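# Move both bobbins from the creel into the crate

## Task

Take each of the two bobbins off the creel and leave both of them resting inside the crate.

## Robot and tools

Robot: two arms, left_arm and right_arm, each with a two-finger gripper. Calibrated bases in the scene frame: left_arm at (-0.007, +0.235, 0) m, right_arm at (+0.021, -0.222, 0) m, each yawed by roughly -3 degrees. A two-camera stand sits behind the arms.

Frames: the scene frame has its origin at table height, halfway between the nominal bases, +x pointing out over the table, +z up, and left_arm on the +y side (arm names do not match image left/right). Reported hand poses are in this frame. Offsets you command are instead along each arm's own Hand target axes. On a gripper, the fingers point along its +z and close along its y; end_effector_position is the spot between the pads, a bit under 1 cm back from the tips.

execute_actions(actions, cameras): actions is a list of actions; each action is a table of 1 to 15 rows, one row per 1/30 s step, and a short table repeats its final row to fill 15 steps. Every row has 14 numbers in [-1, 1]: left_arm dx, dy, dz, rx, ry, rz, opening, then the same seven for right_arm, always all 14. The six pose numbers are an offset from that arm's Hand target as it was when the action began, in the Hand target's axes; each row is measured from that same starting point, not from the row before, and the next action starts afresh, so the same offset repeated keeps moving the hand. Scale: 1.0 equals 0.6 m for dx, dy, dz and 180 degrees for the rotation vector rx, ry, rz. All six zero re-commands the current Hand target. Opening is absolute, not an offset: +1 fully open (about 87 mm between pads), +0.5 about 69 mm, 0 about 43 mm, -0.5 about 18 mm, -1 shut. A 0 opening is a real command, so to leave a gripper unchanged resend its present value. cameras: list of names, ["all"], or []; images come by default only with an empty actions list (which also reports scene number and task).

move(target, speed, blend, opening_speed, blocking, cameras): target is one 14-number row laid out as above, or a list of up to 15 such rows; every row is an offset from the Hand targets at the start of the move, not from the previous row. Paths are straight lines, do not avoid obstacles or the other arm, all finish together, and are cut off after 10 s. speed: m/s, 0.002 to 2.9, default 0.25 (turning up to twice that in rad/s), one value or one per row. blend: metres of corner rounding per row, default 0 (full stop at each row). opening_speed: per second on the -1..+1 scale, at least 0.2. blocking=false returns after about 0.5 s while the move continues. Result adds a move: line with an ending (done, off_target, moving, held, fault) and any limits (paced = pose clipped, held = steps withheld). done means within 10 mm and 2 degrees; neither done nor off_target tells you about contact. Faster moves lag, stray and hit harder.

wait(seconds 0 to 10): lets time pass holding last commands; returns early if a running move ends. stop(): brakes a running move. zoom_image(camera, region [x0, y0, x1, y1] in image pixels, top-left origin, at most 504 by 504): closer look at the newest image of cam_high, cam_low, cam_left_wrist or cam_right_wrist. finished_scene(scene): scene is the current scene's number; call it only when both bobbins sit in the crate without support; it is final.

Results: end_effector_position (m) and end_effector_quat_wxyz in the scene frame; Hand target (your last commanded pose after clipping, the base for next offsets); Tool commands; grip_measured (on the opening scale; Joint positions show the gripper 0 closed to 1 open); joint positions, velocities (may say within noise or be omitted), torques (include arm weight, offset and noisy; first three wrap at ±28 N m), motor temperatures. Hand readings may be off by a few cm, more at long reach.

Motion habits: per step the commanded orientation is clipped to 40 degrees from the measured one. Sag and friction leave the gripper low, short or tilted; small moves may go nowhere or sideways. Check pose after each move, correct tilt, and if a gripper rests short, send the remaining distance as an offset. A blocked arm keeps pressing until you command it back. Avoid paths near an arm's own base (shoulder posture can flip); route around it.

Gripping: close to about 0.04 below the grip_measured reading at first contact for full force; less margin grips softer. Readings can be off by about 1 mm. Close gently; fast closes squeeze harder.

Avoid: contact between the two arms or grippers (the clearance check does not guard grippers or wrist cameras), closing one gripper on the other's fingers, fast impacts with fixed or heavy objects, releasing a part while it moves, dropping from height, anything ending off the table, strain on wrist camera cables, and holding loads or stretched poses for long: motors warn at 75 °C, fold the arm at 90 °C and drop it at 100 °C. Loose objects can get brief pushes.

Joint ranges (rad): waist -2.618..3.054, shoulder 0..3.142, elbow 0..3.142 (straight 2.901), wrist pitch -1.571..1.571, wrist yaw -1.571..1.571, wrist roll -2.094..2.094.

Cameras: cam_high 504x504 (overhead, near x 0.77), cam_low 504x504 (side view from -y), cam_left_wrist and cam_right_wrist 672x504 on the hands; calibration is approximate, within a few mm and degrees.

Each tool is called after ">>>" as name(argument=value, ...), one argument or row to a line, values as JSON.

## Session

>>> execute_actions(
  actions=[],
)

Scene clock: 0.00 s.
left_arm: end_effector_position=(+0.2547, +0.1972, +0.1533) grip_measured=+1.000 end_effector_quat_wxyz=(+0.595, -0.009, +0.796, -0.110) | right_arm: end_effector_position=(+0.3383, -0.2761, +0.3409) grip_measured=+0.966 end_effector_quat_wxyz=(+0.619, +0.192, +0.756, -0.093)
Joint positions: left_arm=[0.02 0.473 0.337 -0.138 0.138 -0.155 1] | right_arm=[0.081 0.951 1.156 -0.444 0.418 0.199 0.983]
Joint velocities: within noise
Joint torques (N m): no reading
Motor temperatures (°C): left_arm=[24 29 38 24 23 26 23] | right_arm=[21 25 32 25 22 25 25]
Heat: left arm: 38 °C; right arm: 32 °C.
Hand target: left_arm +0.2556, +0.1972, +0.1582; +0.599, -0.009, +0.793, -0.110 | right_arm +0.3373, -0.2760, +0.3413; +0.618, +0.192, +0.757, -0.093
Tool commands: left_gripper/opening=+1.0 right_gripper/opening=+1.0
camera_calibration:
cam_left_wrist: T_world_to_cam=[[-0.123637, -0.969284, 0.212611, 0.185022], [-0.922536, 0.0333412, -0.384469, 0.308485], [0.365571, -0.243675, -0.898321, 0.234848], [0, 0, 0, 1]] pos_world=[0.22161, 0.22628, 0.290234]
cam_right_wrist: T_world_to_cam=[[-0.417743, -0.901946, -0.109474, -0.0709221], [-0.791411, 0.42041, -0.443761, 0.554995], [0.446272, -0.0987389, -0.889433, 0.268942], [0, 0, 0, 1]] pos_world=[0.289581, -0.270738, 0.477727]

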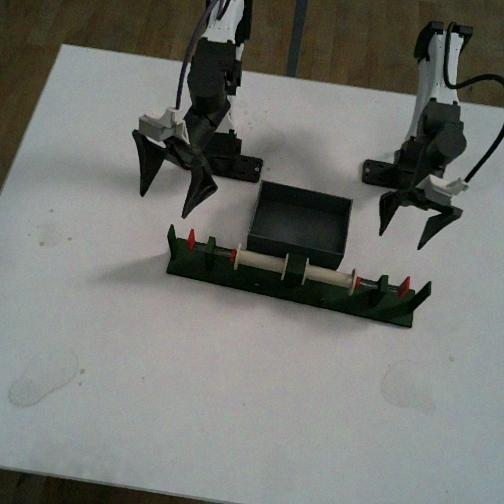

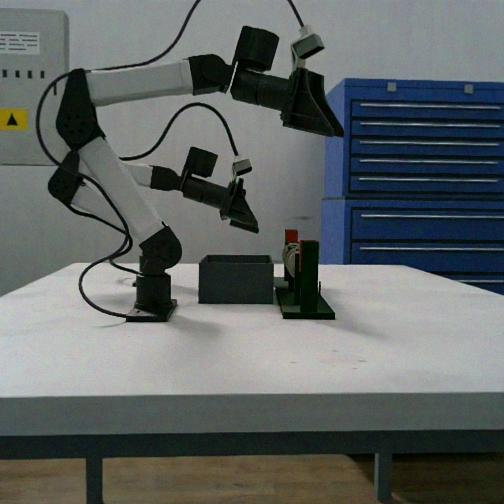

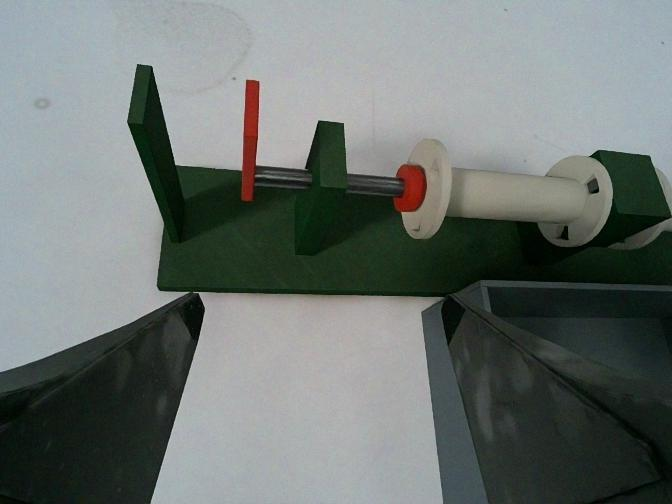

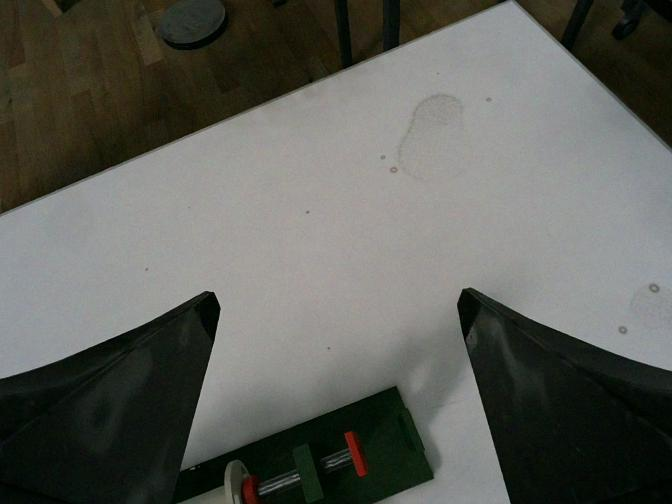

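>>> move(
  target=[-0.059,0.0688,0.0248,-0.0355,0.1188,0.0489,1,0.3458,0.404,-0.1287,-0.5148,0.1692,-0.3394,0.3],
  cameras=["all"],
  speed=0.25,
)

Scene clock: 40.97 s.
left_arm: end_effector_position=(+0.2794, +0.2350, +0.1682) grip_measured=+1.000 end_effector_quat_wxyz=(+0.436, +0.037, +0.899, -0.031) | right_arm: end_effector_position=(+0.3333, +0.0065, +0.1801) grip_measured=+0.300 end_effector_quat_wxyz=(-0.258, +0.631, -0.697, -0.224)
Joint positions: left_arm=[0.126 0.951 0.82 -0.544 0.149 0.088 1] | right_arm=[0.508 1.706 1.599 -1.035 -0.568 -0.888 0.65]
Joint torques (N m): left_arm=[0.36 -1.42 9.91 1.79 -0.06 0.25] | right_arm=[0.72 -5.24 10.47 0.91 -0.47 -0.17]
Motor temperatures (°C): left_arm=[24 28 45 31 23 26 23] | right_arm=[21 25 36 29 22 25 25]
Heat: left arm: 45 °C; right arm: 36 °C.
Hand target: left_arm +0.2847, +0.2402, +0.1803; +0.446, +0.039, +0.894, -0.020 | right_arm +0.3324, +0.0100, +0.1801; +0.251, -0.635, +0.693, +0.231
Off the commanded pose: left_arm 0.014 m, 2 deg | right_arm 0.004 m, 1 deg.
move: off_target (left_arm)
camera_calibration:
cam_left_wrist: T_world_to_cam=[[-0.0902006, -0.99455, 0.0522962, 0.245092], [-0.995893, 0.0896606, -0.0125877, 0.280357], [0.00783015, -0.0532168, -0.998552, 0.320436], [0, 0, 0, 1]] pos_world=[0.298804, 0.235672, 0.310684]
cam_right_wrist: T_world_to_cam=[[0.992404, -0.122449, 0.011856, -0.332638], [-0.122483, -0.974462, 0.188207, 0.0332824], [-0.0114925, -0.188229, -0.982058, 0.325912], [0, 0, 0, 1]] pos_world=[0.337933, 0.0530475, 0.317744]

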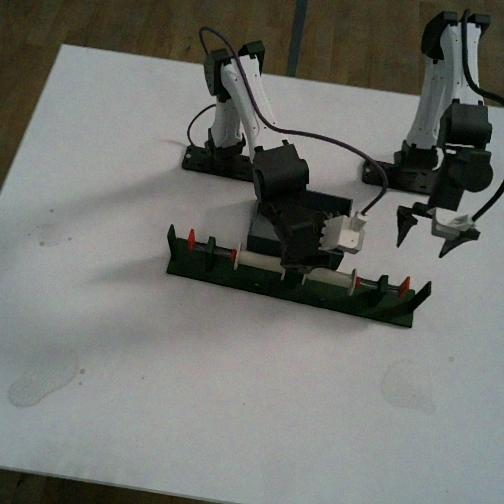

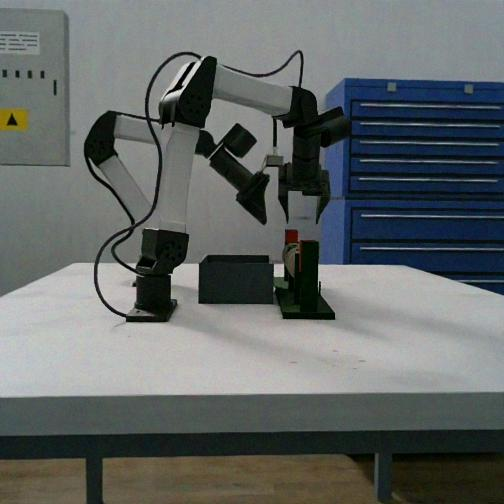

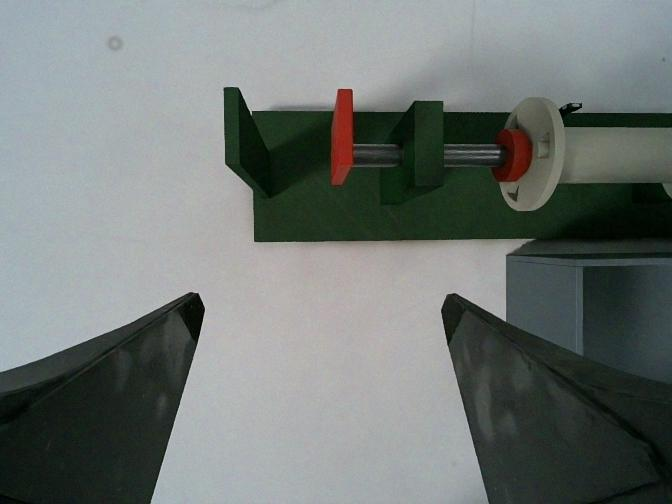

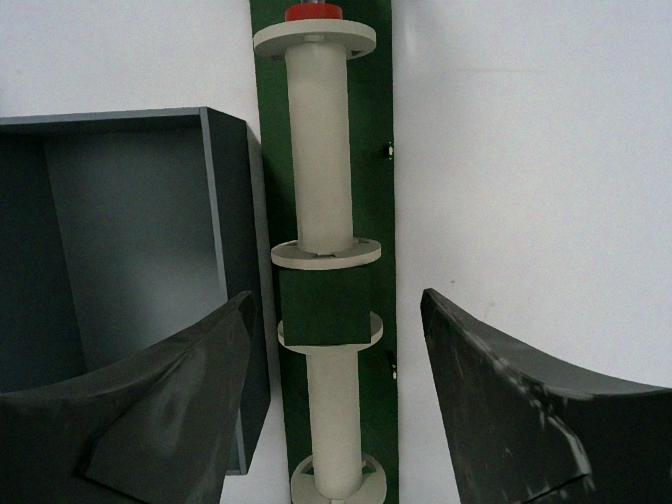

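>>> move(
  target=[0.0207,0.01,0.1635,0,0,0,1,0.0318,0.0088,0.136,0,0,0,0.25],
  cameras=["cam_left_wrist","cam_right_wrist"],
  speed=0.12,
)

Scene clock: 60.03 s.
left_arm: end_effector_position=(+0.3548, +0.2404, +0.1150) grip_measured=+1.000 end_effector_quat_wxyz=(+0.445, +0.038, +0.894, -0.024) | right_arm: end_effector_position=(+0.3305, +0.0471, +0.1156) grip_measured=+0.250 end_effector_quat_wxyz=(-0.259, +0.636, -0.689, -0.233)
Joint positions: left_arm=[0.115 1.286 0.773 -0.139 0.13 0.088 1] | right_arm=[0.605 1.761 1.396 -0.726 -0.548 -0.8 0.625]
Joint torques (N m): left_arm=[-0.98 -4.04 5.71 2.11 -0.07 0.1] | right_arm=[0.81 -6.05 6.97 1.33 -0.21 0.02]
Heat: left arm: 48 °C; right arm: 37 °C.
Hand target: left_arm +0.3559, +0.2400, +0.1113; +0.446, +0.039, +0.894, -0.020 | right_arm +0.3303, +0.0480, +0.1053; -0.251, +0.635, -0.693, -0.231
Off the commanded pose: left_arm 0.004 m, 1 deg | right_arm 0.010 m, 1 deg.
move: done
camera_calibration:
cam_left_wrist: T_world_to_cam=[[-0.0868428, -0.995537, 0.0369332, 0.260928], [-0.995771, 0.0856283, -0.033286, 0.35764], [0.0299749, -0.0396677, -0.998763, 0.255881], [0, 0, 0, 1]] pos_world=[0.371117, 0.23929, 0.257832]
cam_right_wrist: T_world_to_cam=[[0.994831, -0.101287, 0.00720109, -0.325443], [-0.100985, -0.97947, 0.174471, 0.0793349], [-0.0106183, -0.174297, -0.984636, 0.269585], [0, 0, 0, 1]] pos_world=[0.334635, 0.091731, 0.253945]
Images, in order (width x height): cam_left_wrist 672x504, cam_right_wrist 672x504.

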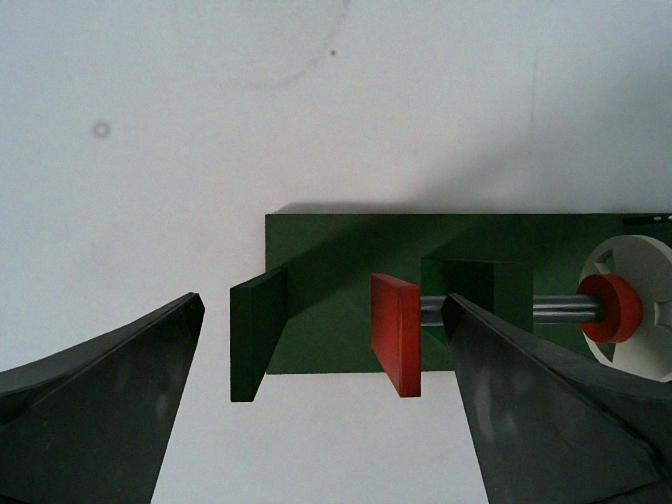

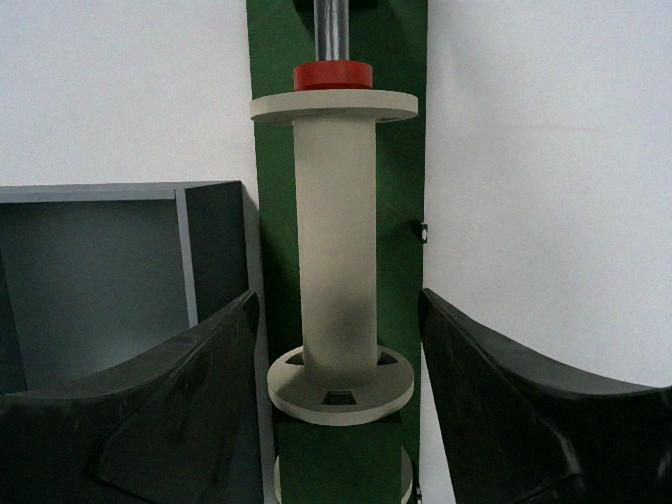

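>>> move(
  target=[0,0,0,0,0,0,0.42,0.0067,-0.0007,0.055,0,0,0,0.2],
  cameras=["cam_left_wrist","cam_right_wrist"],
  speed=0.06,
  opening_speed=0.6,
)

Scene clock: 66.20 s.
left_arm: end_effector_position=(+0.3549, +0.2404, +0.1150) grip_measured=+0.420 end_effector_quat_wxyz=(+0.446, +0.038, +0.894, -0.024) | right_arm: end_effector_position=(+0.3335, +0.0656, +0.0893) grip_measured=+0.200 end_effector_quat_wxyz=(-0.261, +0.636, -0.688, -0.232)
Joint positions: left_arm=[0.115 1.286 0.773 -0.139 0.13 0.088 0.71] | right_arm=[0.644 1.818 1.356 -0.606 -0.53 -0.76 0.6]
Joint torques (N m): left_arm=[-0.98 -4.05 5.72 2.11 -0.07 0.1] | right_arm=[0.81 -6.16 6.72 1.37 -0.21 0]
Heat: left arm: 47 °C; right arm: 37 °C.
Hand target: left_arm +0.3559, +0.2400, +0.1113; +0.446, +0.039, +0.894, -0.020 | right_arm +0.3324, +0.0661, +0.0775; -0.251, +0.635, -0.693, -0.231
Off the commanded pose: left_arm 0.004 m, 0 deg | right_arm 0.012 m, 1 deg.
move: off_target (right_arm)
camera_calibration:
cam_left_wrist: T_world_to_cam=[[-0.0868536, -0.995538, 0.0368982, 0.260938], [-0.995758, 0.0856244, -0.033684, 0.357742], [0.0303743, -0.0396672, -0.998751, 0.25583], [0, 0, 0, 1]] pos_world=[0.371117, 0.23929, 0.257933]
cam_right_wrist: T_world_to_cam=[[0.994815, -0.101254, 0.00951295, -0.32662], [-0.101376, -0.979827, 0.172225, 0.102686], [-0.00811747, -0.172297, -0.985012, 0.24601], [0, 0, 0, 1]] pos_world=[0.337333, 0.10993, 0.227745]
Images, in order (width x height): cam_left_wrist 672x504, cam_right_wrist 672x504.

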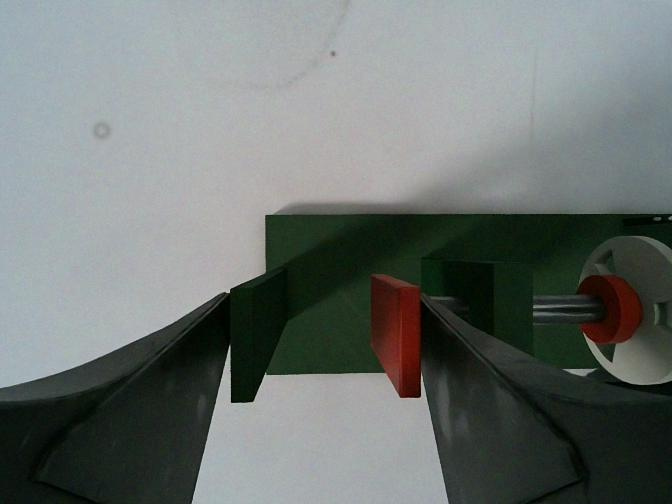

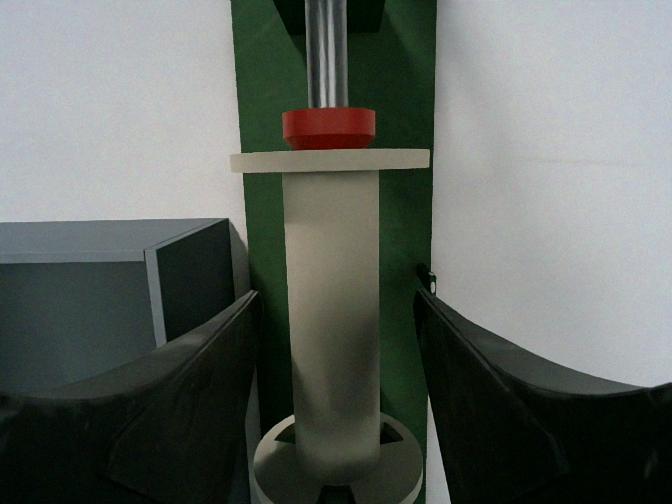

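>>> move(
  target=[0,0,0,0,0,0,0.42,-0.0075,0.001,-0.009,0,0,0,-0.36],
  cameras=["cam_right_wrist"],
  speed=0.05,
  opening_speed=0.35,
)

Scene clock: 71.23 s.
left_arm: end_effector_position=(+0.3549, +0.2404, +0.1150) grip_measured=+0.420 end_effector_quat_wxyz=(+0.446, +0.038, +0.894, -0.024) | right_arm: end_effector_position=(+0.3327, +0.0657, +0.0891) grip_measured=-0.288 end_effector_quat_wxyz=(-0.259, +0.635, -0.690, -0.233)
Joint positions: left_arm=[0.115 1.286 0.773 -0.139 0.13 0.088 0.71] | right_arm=[0.645 1.818 1.356 -0.608 -0.529 -0.756 0.356]
Joint torques (N m): left_arm=[-0.99 -4.07 5.71 2.11 -0.07 0.1] | right_arm=[0.79 -6.86 8.55 1.15 -0.2 -0.01]
Heat: left arm: 47 °C; right arm: 37 °C.
Hand target: left_arm +0.3559, +0.2400, +0.1113; +0.446, +0.039, +0.894, -0.020 | right_arm +0.3319, +0.0660, +0.0846; -0.251, +0.635, -0.694, -0.231
Off the commanded pose: left_arm 0.004 m, 0 deg | right_arm 0.005 m, 1 deg.
move: done
camera_calibration:
cam_right_wrist: T_world_to_cam=[[0.994646, -0.103194, 0.00555134, -0.325218], [-0.102582, -0.979392, 0.173976, 0.102991], [-0.0125163, -0.173614, -0.984734, 0.247232], [0, 0, 0, 1]] pos_world=[0.337136, 0.110231, 0.227346]
Images, in order (width x height): cam_right_wrist 672x504.

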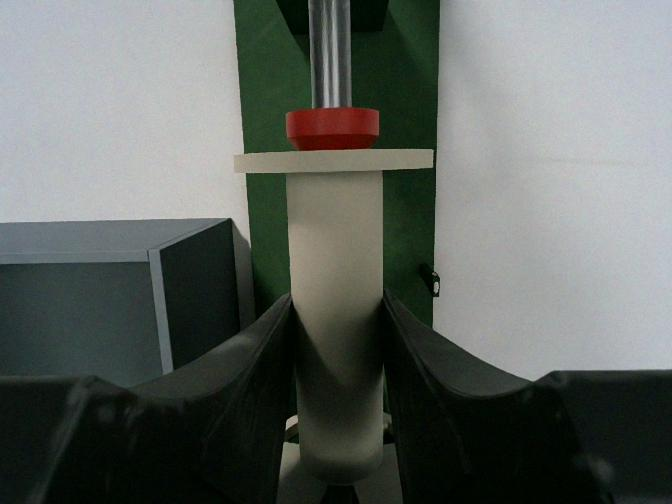

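>>> move(
  target=[0,0.0385,0,0,0,0,-0.6,0,0,0,0,0,0,-0.36],
  cameras=["cam_left_wrist","cam_right_wrist"],
  speed=0.0065,
  opening_speed=0.3,
)

Scene clock: 77.63 s.
left_arm: end_effector_position=(+0.3559, +0.2604, +0.1139) grip_measured=-0.581 end_effector_quat_wxyz=(+0.448, +0.038, +0.893, -0.019) | right_arm: end_effector_position=(+0.3327, +0.0657, +0.0891) grip_measured=-0.288 end_effector_quat_wxyz=(-0.259, +0.635, -0.690, -0.233)
Joint positions: left_arm=[0.189 1.297 0.773 -0.128 0.181 0.136 0.21] | right_arm=[0.645 1.818 1.356 -0.608 -0.529 -0.756 0.356]
Joint torques (N m): left_arm=[0.64 -3.23 7.08 1.94 0.16 0.18] | right_arm=[0.75 -6.83 8.58 1.16 -0.2 -0.02]
Heat: left arm: 46 °C; right arm: 38 °C.
Hand target: left_arm +0.3579, +0.2630, +0.1113; +0.446, +0.039, +0.894, -0.020 | right_arm +0.3319, +0.0660, +0.0846; -0.251, +0.635, -0.694, -0.231
Off the commanded pose: left_arm 0.004 m, 0 deg | right_arm 0.005 m, 1 deg.
move: done
camera_calibration:
cam_left_wrist: T_world_to_cam=[[-0.0826203, -0.996169, 0.0286532, 0.280524], [-0.995885, 0.0814544, -0.0397158, 0.35886], [0.0372297, -0.0318167, -0.9988, 0.250938], [0, 0, 0, 1]] pos_world=[0.371218, 0.258203, 0.256851]
cam_right_wrist: T_world_to_cam=[[0.994646, -0.103194, 0.00555134, -0.325218], [-0.102582, -0.979392, 0.173976, 0.102991], [-0.0125163, -0.173614, -0.984734, 0.247232], [0, 0, 0, 1]] pos_world=[0.337136, 0.110231, 0.227346]
Images, in order (width x height): cam_left_wrist 672x504, cam_right_wrist 672x504.

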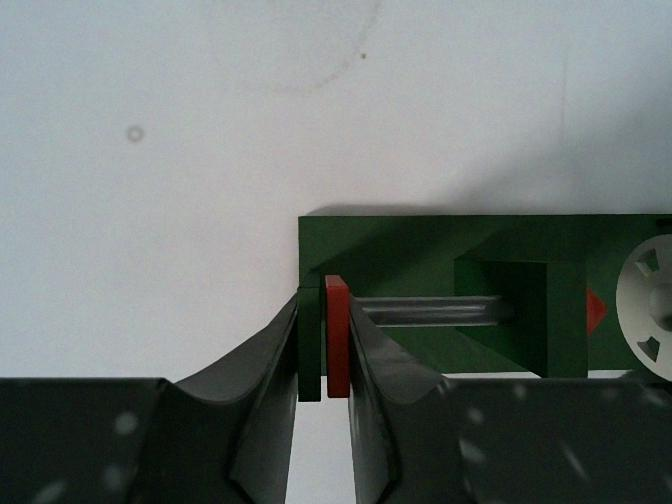

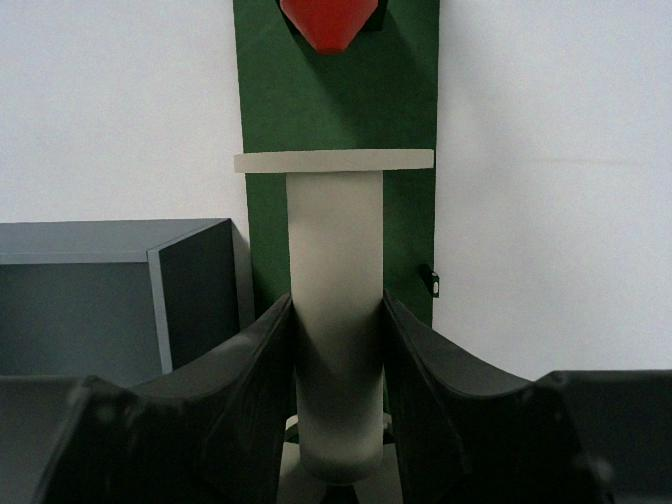

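>>> move(
  target=[0,0,0,0,0,0,-0.6,-0.0281,0,0.0235,0,0,0,-0.36],
  cameras=["cam_right_wrist"],
  speed=0.03,
)

Scene clock: 82.73 s.
left_arm: end_effector_position=(+0.3559, +0.2604, +0.1139) grip_measured=-0.581 end_effector_quat_wxyz=(+0.448, +0.038, +0.893, -0.019) | right_arm: end_effector_position=(+0.3289, +0.0817, +0.0836) grip_measured=-0.288 end_effector_quat_wxyz=(-0.248, +0.635, -0.694, -0.231)
Joint positions: left_arm=[0.189 1.297 0.773 -0.128 0.181 0.136 0.21] | right_arm=[0.689 1.859 1.393 -0.608 -0.502 -0.715 0.356]
Joint torques (N m): left_arm=[0.59 -3.25 7.09 1.93 0.17 0.17] | right_arm=[0.76 -6.65 10.66 1.26 -0.26 0]
Heat: left arm: 46 °C; right arm: 38 °C.
Hand target: left_arm +0.3579, +0.2630, +0.1113; +0.446, +0.039, +0.894, -0.020 | right_arm +0.3337, +0.0879, +0.0845; +0.251, -0.635, +0.693, +0.231
Off the commanded pose: left_arm 0.004 m, 0 deg | right_arm 0.008 m, 0 deg.
move: done
camera_calibration:
cam_right_wrist: T_world_to_cam=[[0.994545, -0.104016, -0.00776298, -0.318601], [-0.100526, -0.975702, 0.194678, 0.116452], [-0.0278239, -0.192835, -0.980837, 0.250799], [0, 0, 0, 1]] pos_world=[0.335548, 0.128846, 0.220849]
Images, in order (width x height): cam_right_wrist 672x504.

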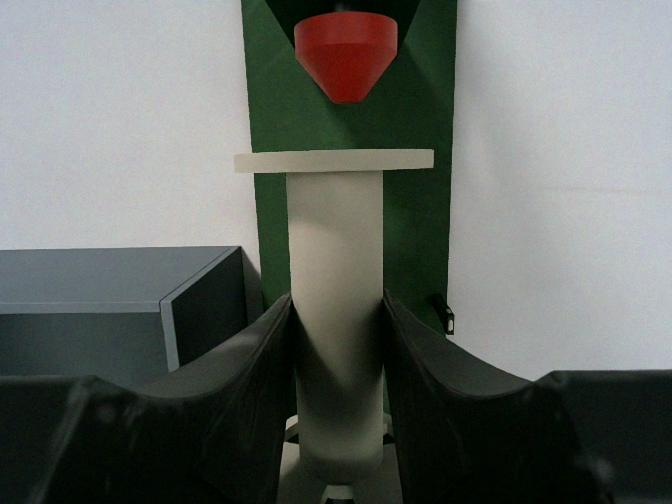

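>>> move(
  target=[
    [0,0,0,0,0,0,-0.6,-0.009,0,0.0075,0,0,0,-0.36],
    [0,0,0,0,0,0,-0.6,-0.0517,0,-0.0436,0,0,0,-0.36],
  ],
  cameras=["cam_right_wrist","cam_high"],
  speed=[0.03,0.04],
)

Scene clock: 89.77 s.
left_arm: end_effector_position=(+0.3559, +0.2604, +0.1139) grip_measured=-0.581 end_effector_quat_wxyz=(+0.448, +0.038, +0.893, -0.019) | right_arm: end_effector_position=(+0.3331, +0.0912, +0.1159) grip_measured=-0.288 end_effector_quat_wxyz=(-0.246, +0.634, -0.695, -0.232)
Joint positions: left_arm=[0.189 1.297 0.773 -0.128 0.181 0.136 0.21] | right_arm=[0.702 1.874 1.543 -0.738 -0.497 -0.7 0.356]
Joint torques (N m): left_arm=[0.61 -3.23 7.09 1.93 0.18 0.17] | right_arm=[0.84 -8.58 11.03 1.08 -0.23 0]
Heat: left arm: 46 °C; right arm: 38 °C.
Hand target: left_arm +0.3579, +0.2630, +0.1113; +0.446, +0.039, +0.894, -0.020 | right_arm +0.3343, +0.0949, +0.1243; +0.251, -0.635, +0.694, +0.231
Off the commanded pose: left_arm 0.004 m, 0 deg | right_arm 0.009 m, 1 deg.
move: done
camera_calibration:
cam_right_wrist: T_world_to_cam=[[0.994388, -0.105135, -0.0117878, -0.320802], [-0.10083, -0.97556, 0.195233, 0.119947], [-0.0320255, -0.192949, -0.980686, 0.28587], [0, 0, 0, 1]] pos_world=[0.340251, 0.138446, 0.25315]
Images, in order (width x height): cam_high 504x504, cam_right_wrist 672x504.

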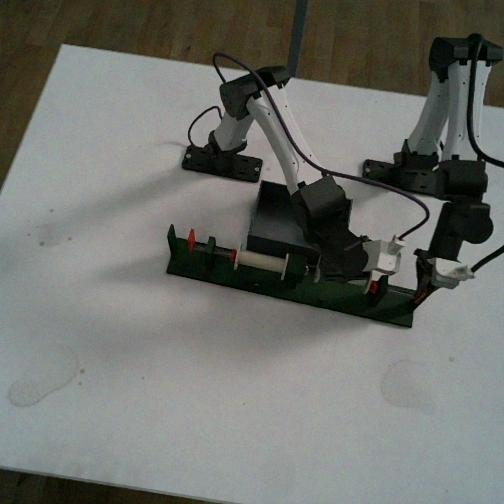

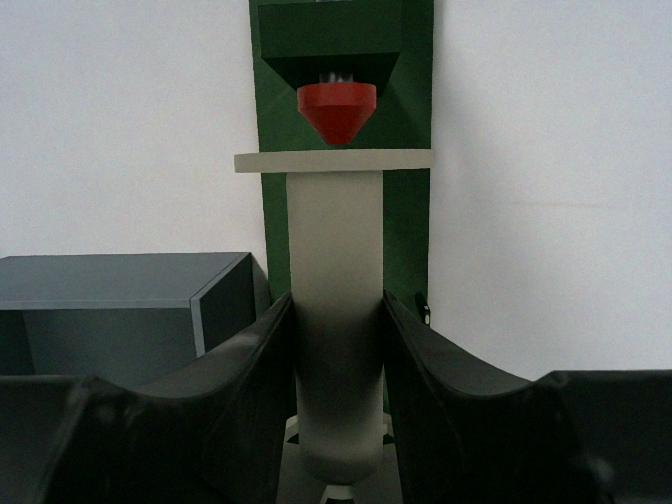

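>>> move(
  target=[
    [0,-0.0385,0,0,0,0,0.5,-0.0854,0,-0.1021,0,0,0,-0.36],
    [0,-0.0385,0,0,0,0,0.5,0.0402,0.2263,-0.2093,0,0,0,-0.36],
  ],
  cameras=["all"],
  speed=[0.025,0.12],
  opening_speed=0.3,
)

Scene clock: 102.93 s.
left_arm: end_effector_position=(+0.3563, +0.2410, +0.1132) grip_measured=+0.500 end_effector_quat_wxyz=(+0.445, +0.044, +0.894, -0.021) | right_arm: end_effector_position=(+0.1947, +0.0109, +0.2072) grip_measured=-0.288 end_effector_quat_wxyz=(-0.254, +0.635, -0.691, -0.232)
Joint positions: left_arm=[0.115 1.296 0.773 -0.132 0.13 0.102 0.75] | right_arm=[0.788 1.272 1.292 -1.034 -0.455 -0.618 0.356]
Joint torques (N m): left_arm=[-0.95 -4.94 5.72 2.02 -0.07 -0.03] | right_arm=[0.9 -4.66 6.74 1.27 -0.17 0.03]
Motor temperatures (°C): left_arm=[24 29 45 32 23 26 23] | right_arm=[21 30 39 27 22 25 26]
Heat: left arm: 45 °C; right arm: 39 °C.
Hand target: left_arm +0.3559, +0.2400, +0.1112; +0.446, +0.039, +0.894, -0.020 | right_arm +0.1904, +0.0082, +0.2055; -0.251, +0.635, -0.694, -0.231
Off the commanded pose: left_arm 0.002 m, 1 deg | right_arm 0.005 m, 1 deg.
move: done
camera_calibration:
cam_left_wrist: T_world_to_cam=[[-0.0950729, -0.995123, 0.0262755, 0.265822], [-0.99504, 0.0942222, -0.0319151, 0.356496], [0.0292837, -0.0291794, -0.999145, 0.251864], [0, 0, 0, 1]] pos_world=[0.372625, 0.238285, 0.256042]
cam_right_wrist: T_world_to_cam=[[0.994747, -0.102359, 0.000382339, -0.193235], [-0.100707, -0.978011, 0.182625, 0.0124151], [-0.0183193, -0.181704, -0.983183, 0.35318], [0, 0, 0, 1]] pos_world=[0.199941, 0.056537, 0.345047]

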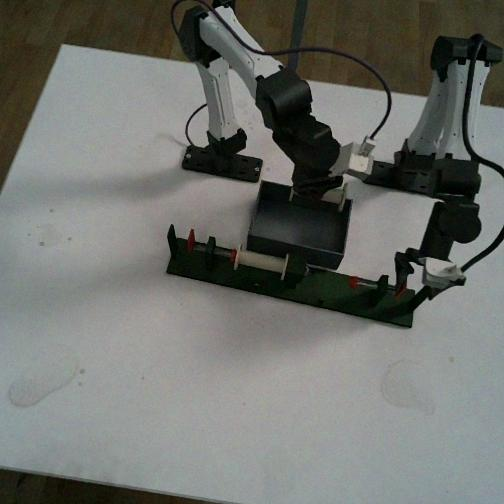

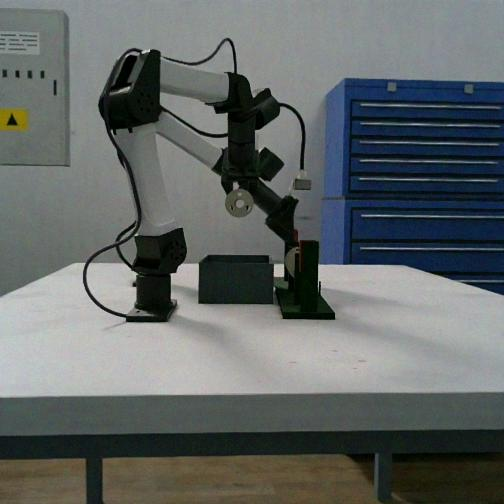

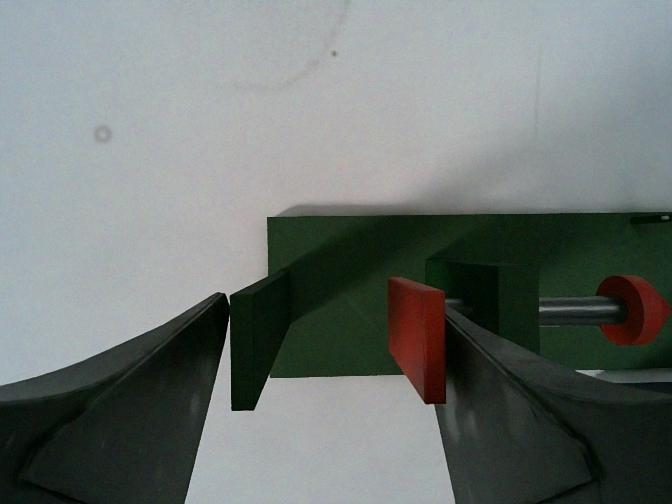

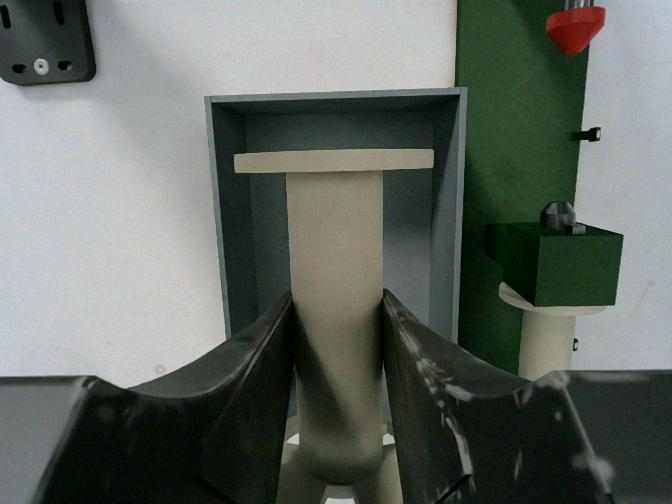

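>>> move(
  target=[
    [0,0,0,0,0,0,0.9,0.1098,0.0382,0.1153,0,0,0,-0.36],
    [0,0,0,0,0,0,0.9,0.1813,0.0382,0.2008,0,0,0,-0.36],
  ],
  cameras=["all"],
  speed=[0.1,0.05],
  opening_speed=0.3,
)

>>> zoom_image(
  camera="cam_low",
  region=[190, 170, 330, 310],
)

Scene clock: 119.80 s.
left_arm: end_effector_position=(+0.3563, +0.2410, +0.1132) grip_measured=+0.899 end_effector_quat_wxyz=(+0.445, +0.044, +0.894, -0.021) | right_arm: end_effector_position=(+0.1670, +0.0024, +0.0472) grip_measured=-0.288 end_effector_quat_wxyz=(-0.251, +0.635, -0.693, -0.232)
Joint positions: left_arm=[0.115 1.296 0.773 -0.132 0.13 0.102 0.95] | right_arm=[0.851 1.199 0.6 -0.397 -0.419 -0.558 0.356]
Joint torques (N m): left_arm=[-0.96 -4.96 5.7 2.02 -0.07 -0.03] | right_arm=[0.92 -1.87 6.97 1.56 -0.16 0.01]
Heat: left arm: 45 °C; right arm: 37 °C.
Hand target: left_arm +0.3559, +0.2400, +0.1112; +0.446, +0.039, +0.894, -0.020 | right_arm +0.1670, +0.0041, +0.0434; +0.251, -0.635, +0.693, +0.231
Off the commanded pose: left_arm 0.002 m, 1 deg | right_arm 0.004 m, 0 deg.
move: done
camera_calibration:
cam_left_wrist: T_world_to_cam=[[-0.0950729, -0.995123, 0.0262755, 0.265822], [-0.99504, 0.0942222, -0.0319151, 0.356496], [0.0292837, -0.0291794, -0.999145, 0.251864], [0, 0, 0, 1]] pos_world=[0.372625, 0.238285, 0.256042]
cam_right_wrist: T_world_to_cam=[[0.994539, -0.104279, -0.00416875, -0.166225], [-0.101608, -0.97663, 0.189395, 0.0303718], [-0.0238213, -0.187937, -0.981892, 0.194821], [0, 0, 0, 1]] pos_world=[0.173045, 0.0489422, 0.184848]

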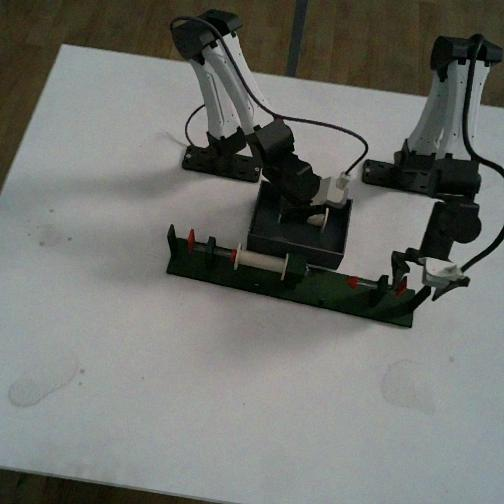

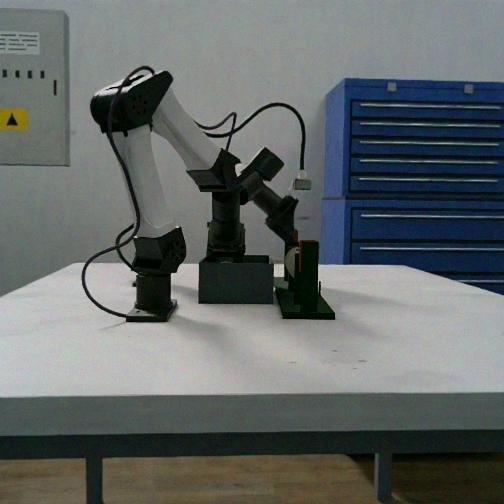

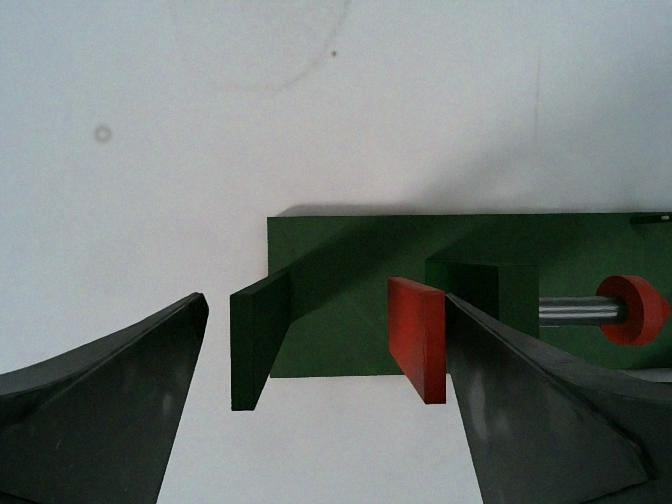

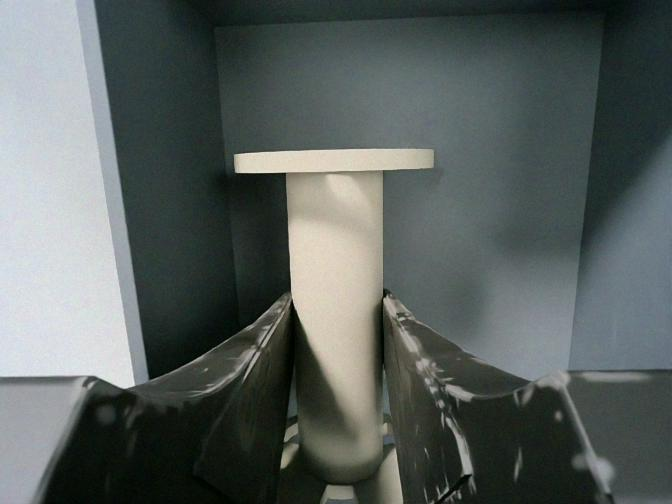

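Scaled by 3.600.

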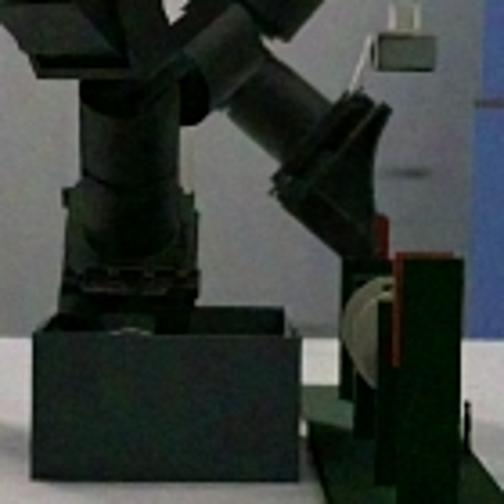

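>>> move(
  target=[0,0,0,0,0,0,1,0.0064,0,0.0077,0,0,0,-0.36],
  speed=0.03,
)

>>> move(
  target=[0,0,0,0,0,0,1,0.0053,0,0.0064,0,0,0,-0.36],
  speed=0.02,
  cameras=["cam_right_wrist"],
)

Scene clock: 125.97 s.
left_arm: end_effector_position=(+0.3563, +0.2410, +0.1132) grip_measured=+1.000 end_effector_quat_wxyz=(+0.445, +0.044, +0.894, -0.021) | right_arm: end_effector_position=(+0.1673, +0.0027, +0.0415) grip_measured=-0.288 end_effector_quat_wxyz=(-0.251, +0.635, -0.693, -0.232)
Joint positions: left_arm=[0.115 1.296 0.773 -0.132 0.13 0.102 1] | right_arm=[0.851 1.211 0.582 -0.367 -0.419 -0.558 0.356]
Joint torques (N m): left_arm=[-0.96 -4.97 5.7 2.02 -0.07 -0.03] | right_arm=[0.95 -1.91 6.76 1.57 -0.17 0]
Heat: left arm: 44 °C; right arm: 38 °C.
Hand target: left_arm +0.3559, +0.2400, +0.1112; +0.446, +0.039, +0.894, -0.020 | right_arm +0.1669, +0.0041, +0.0373; +0.251, -0.635, +0.693, +0.231
Off the commanded pose: left_arm 0.002 m, 1 deg | right_arm 0.004 m, 0 deg.
move: done

Scene clock: 126.80 s.
left_arm: end_effector_position=(+0.3563, +0.2410, +0.1132) grip_measured=+1.000 end_effector_quat_wxyz=(+0.445, +0.044, +0.894, -0.021) | right_arm: end_effector_position=(+0.1684, +0.0041, +0.0396) grip_measured=-0.288 end_effector_quat_wxyz=(-0.255, +0.633, -0.693, -0.233)
Joint positions: left_arm=[0.115 1.296 0.773 -0.132 0.13 0.102 1] | right_arm=[0.851 1.216 0.572 -0.343 -0.42 -0.553 0.356]
Joint torques (N m): left_arm=[-0.96 -4.94 5.71 2.03 -0.07 -0.03] | right_arm=[0.9 -1.52 6.24 1.59 -0.15 -0.01]
Heat: left arm: 44 °C; right arm: 37 °C.
Hand target: left_arm +0.3559, +0.2400, +0.1112; +0.446, +0.039, +0.894, -0.020 | right_arm +0.1669, +0.0041, +0.0323; +0.251, -0.635, +0.693, +0.231
Off the commanded pose: left_arm 0.002 m, 1 deg | right_arm 0.007 m, 1 deg.
move: done
camera_calibration:
cam_right_wrist: T_world_to_cam=[[0.994207, -0.107477, -0.00106081, -0.167521], [-0.105506, -0.977765, 0.18123, 0.0346031], [-0.0205154, -0.180069, -0.98344, 0.187196], [0, 0, 0, 1]] pos_world=[0.174042, 0.0495371, 0.177647]
Images, in order (width x height): cam_right_wrist 672x504.

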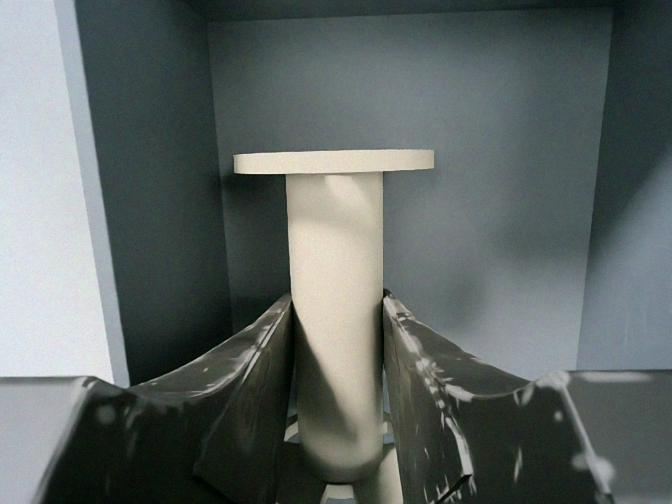

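>>> move(
  target=[
    [0,0,0,0,0,0,1,-0.0069,0,-0.0083,0,0,0,-0.13],
    [0,0,0,0,0,0,1,-0.0603,0,-0.0721,0,0,0,-0.1],
    [0,0,-0.12,0,0,0,1,-0.1762,0,-0.2107,0,0,0,0.3],
  ],
  speed=[0.02,0.04,0.12],
  opening_speed=0.3,
  cameras=["all"],
)

Scene clock: 139.00 s.
left_arm: end_effector_position=(+0.2988, +0.2443, +0.1504) grip_measured=+1.000 end_effector_quat_wxyz=(+0.441, +0.033, +0.897, -0.020) | right_arm: end_effector_position=(+0.1688, +0.0045, +0.1958) grip_measured=+0.300 end_effector_quat_wxyz=(-0.259, +0.633, -0.691, -0.233)
Joint positions: left_arm=[0.146 1.024 0.773 -0.413 0.142 0.102 1] | right_arm=[0.851 1.159 1.166 -0.985 -0.419 -0.553 0.65]
Joint torques (N m): left_arm=[0.32 -3.63 7.2 1.83 0.17 0.23] | right_arm=[0.88 -1.63 10.04 1.16 -0.14 -0.03]
Heat: left arm: 44 °C; right arm: 38 °C.
Hand target: left_arm +0.2985, +0.2451, +0.1545; +0.446, +0.039, +0.894, -0.020 | right_arm +0.1671, +0.0042, +0.1971; +0.251, -0.635, +0.693, +0.231
Off the commanded pose: left_arm 0.004 m, 1 deg | right_arm 0.002 m, 1 deg.
move: done
camera_calibration:
cam_left_wrist: T_world_to_cam=[[-0.074063, -0.996631, 0.0352332, 0.255314], [-0.997055, 0.0732963, -0.022578, 0.30447], [0.0199194, -0.0368016, -0.999124, 0.295498], [0, 0, 0, 1]] pos_world=[0.316596, 0.243012, 0.293118]
cam_right_wrist: T_world_to_cam=[[0.994172, -0.107697, 0.00487005, -0.168872], [-0.106893, -0.978865, 0.174348, 0.00828841], [-0.0140096, -0.173852, -0.984672, 0.33998], [0, 0, 0, 1]] pos_world=[0.173537, 0.0490325, 0.334146]

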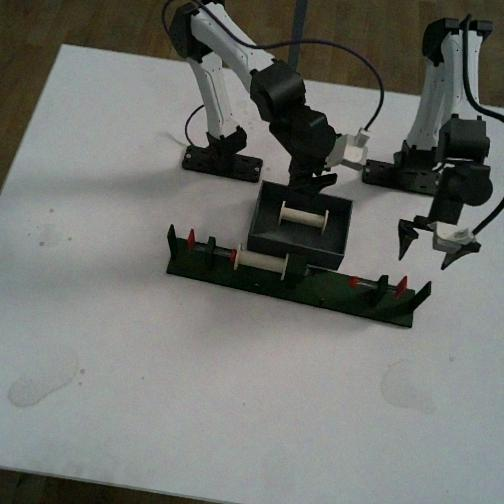

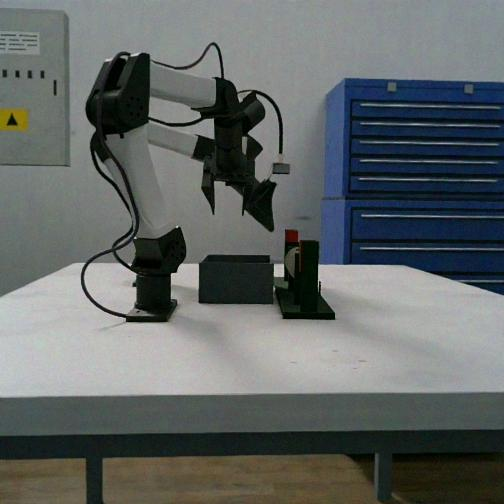

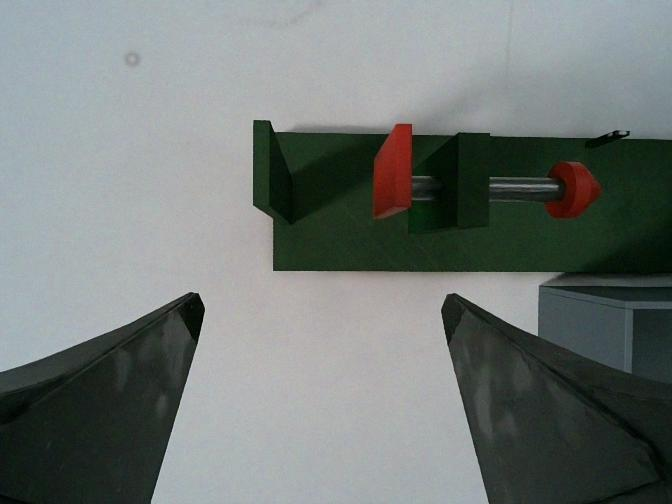

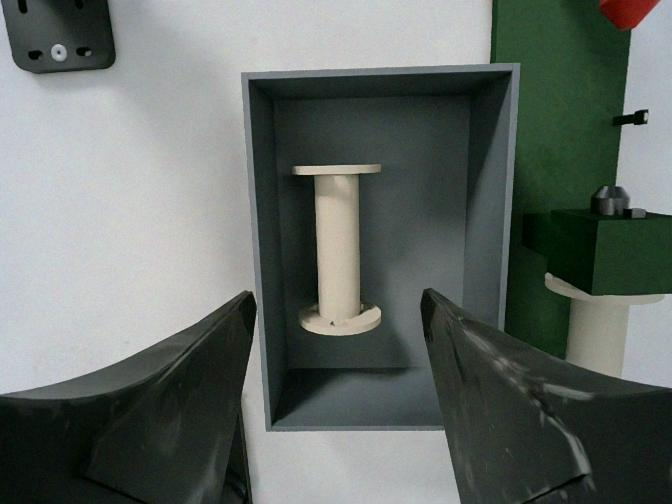

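>>> move(
  target=[
    [-0.106,-0.0745,-0.0682,0,0,0,1,0.3662,-0.1602,-0.2362,0.3631,-0.0577,0.3446,1],
    [-0.0735,-0.4763,0.0692,0.3631,0.0577,0.3446,0.25,0.3662,-0.1602,-0.2362,0.3631,-0.0577,0.3446,1],
  ],
  speed=0.25,
  blend=0.02,
  cameras=["all"],
)

Scene clock: 170.60 s.
left_arm: end_effector_position=(+0.3296, -0.0387, +0.1603) grip_measured=+0.250 end_effector_quat_wxyz=(+0.222, +0.686, +0.647, -0.248) | right_arm: end_effector_position=(+0.2394, -0.2596, +0.1710) grip_measured=+0.965 end_effector_quat_wxyz=(+0.452, +0.030, +0.891, -0.017)
Joint positions: left_arm=[-0.471 1.97 1.875 -1.148 0.606 1.006 0.625] | right_arm=[-0.23 0.64 0.729 -0.733 -0.17 -0.13 0.983]
Joint torques (N m): left_arm=[-0.66 -8.9 8.85 0.85 0.52 0.27] | right_arm=[-0.16 1.18 6.94 1.9 0.1 0.02]
Heat: left arm: 46 °C; right arm: 39 °C.
Hand target: left_arm +0.3330, -0.0448, +0.1649; +0.230, +0.693, +0.635, -0.252 | right_arm +0.2400, -0.2628, +0.1650; +0.446, +0.039, +0.894, -0.020
Off the commanded pose: left_arm 0.008 m, 2 deg | right_arm 0.007 m, 1 deg.
move: done
camera_calibration:
cam_left_wrist: T_world_to_cam=[[-0.997578, 0.053824, 0.0440526, 0.318854], [0.0619493, 0.975536, 0.210929, 0.0045693], [-0.0316218, 0.213148, -0.976508, 0.31734], [0, 0, 0, 1]] pos_world=[0.327834, -0.0892598, 0.294875]
cam_right_wrist: T_world_to_cam=[[-0.084805, -0.996392, -0.00328335, -0.238388], [-0.995084, 0.0848619, -0.0510471, 0.288954], [0.0511416, -0.00106184, -0.998691, 0.302258], [0, 0, 0, 1]] pos_world=[0.251859, -0.261728, 0.31583]

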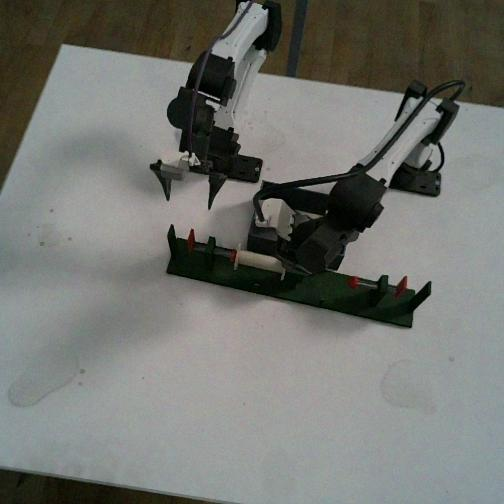

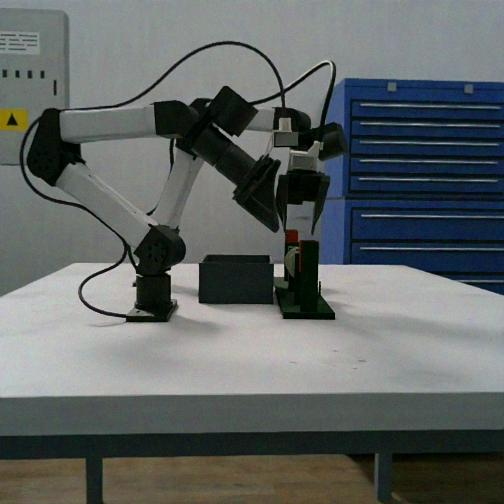

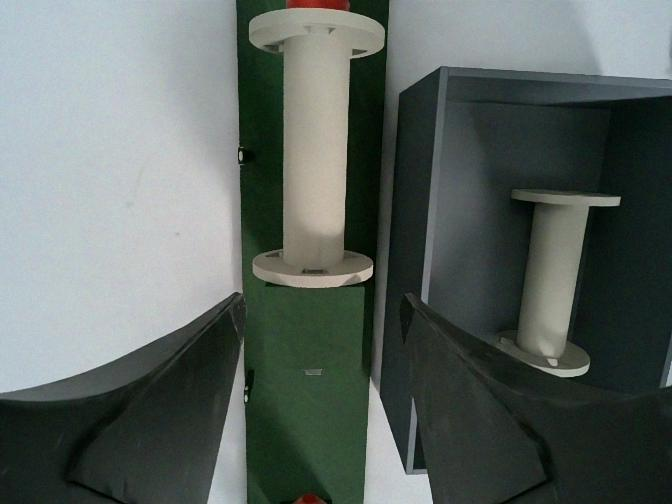

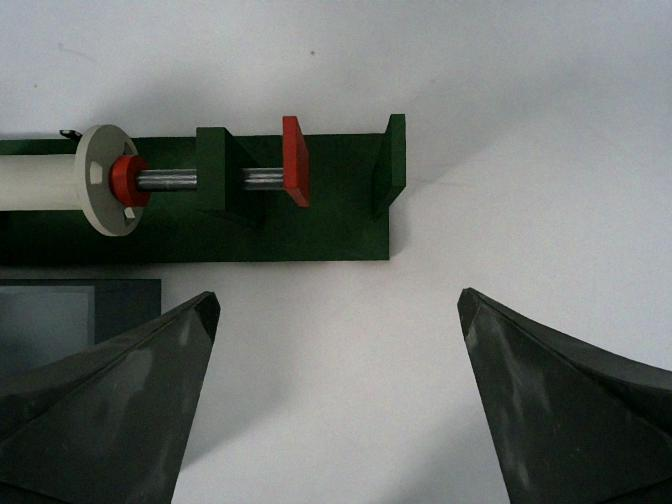

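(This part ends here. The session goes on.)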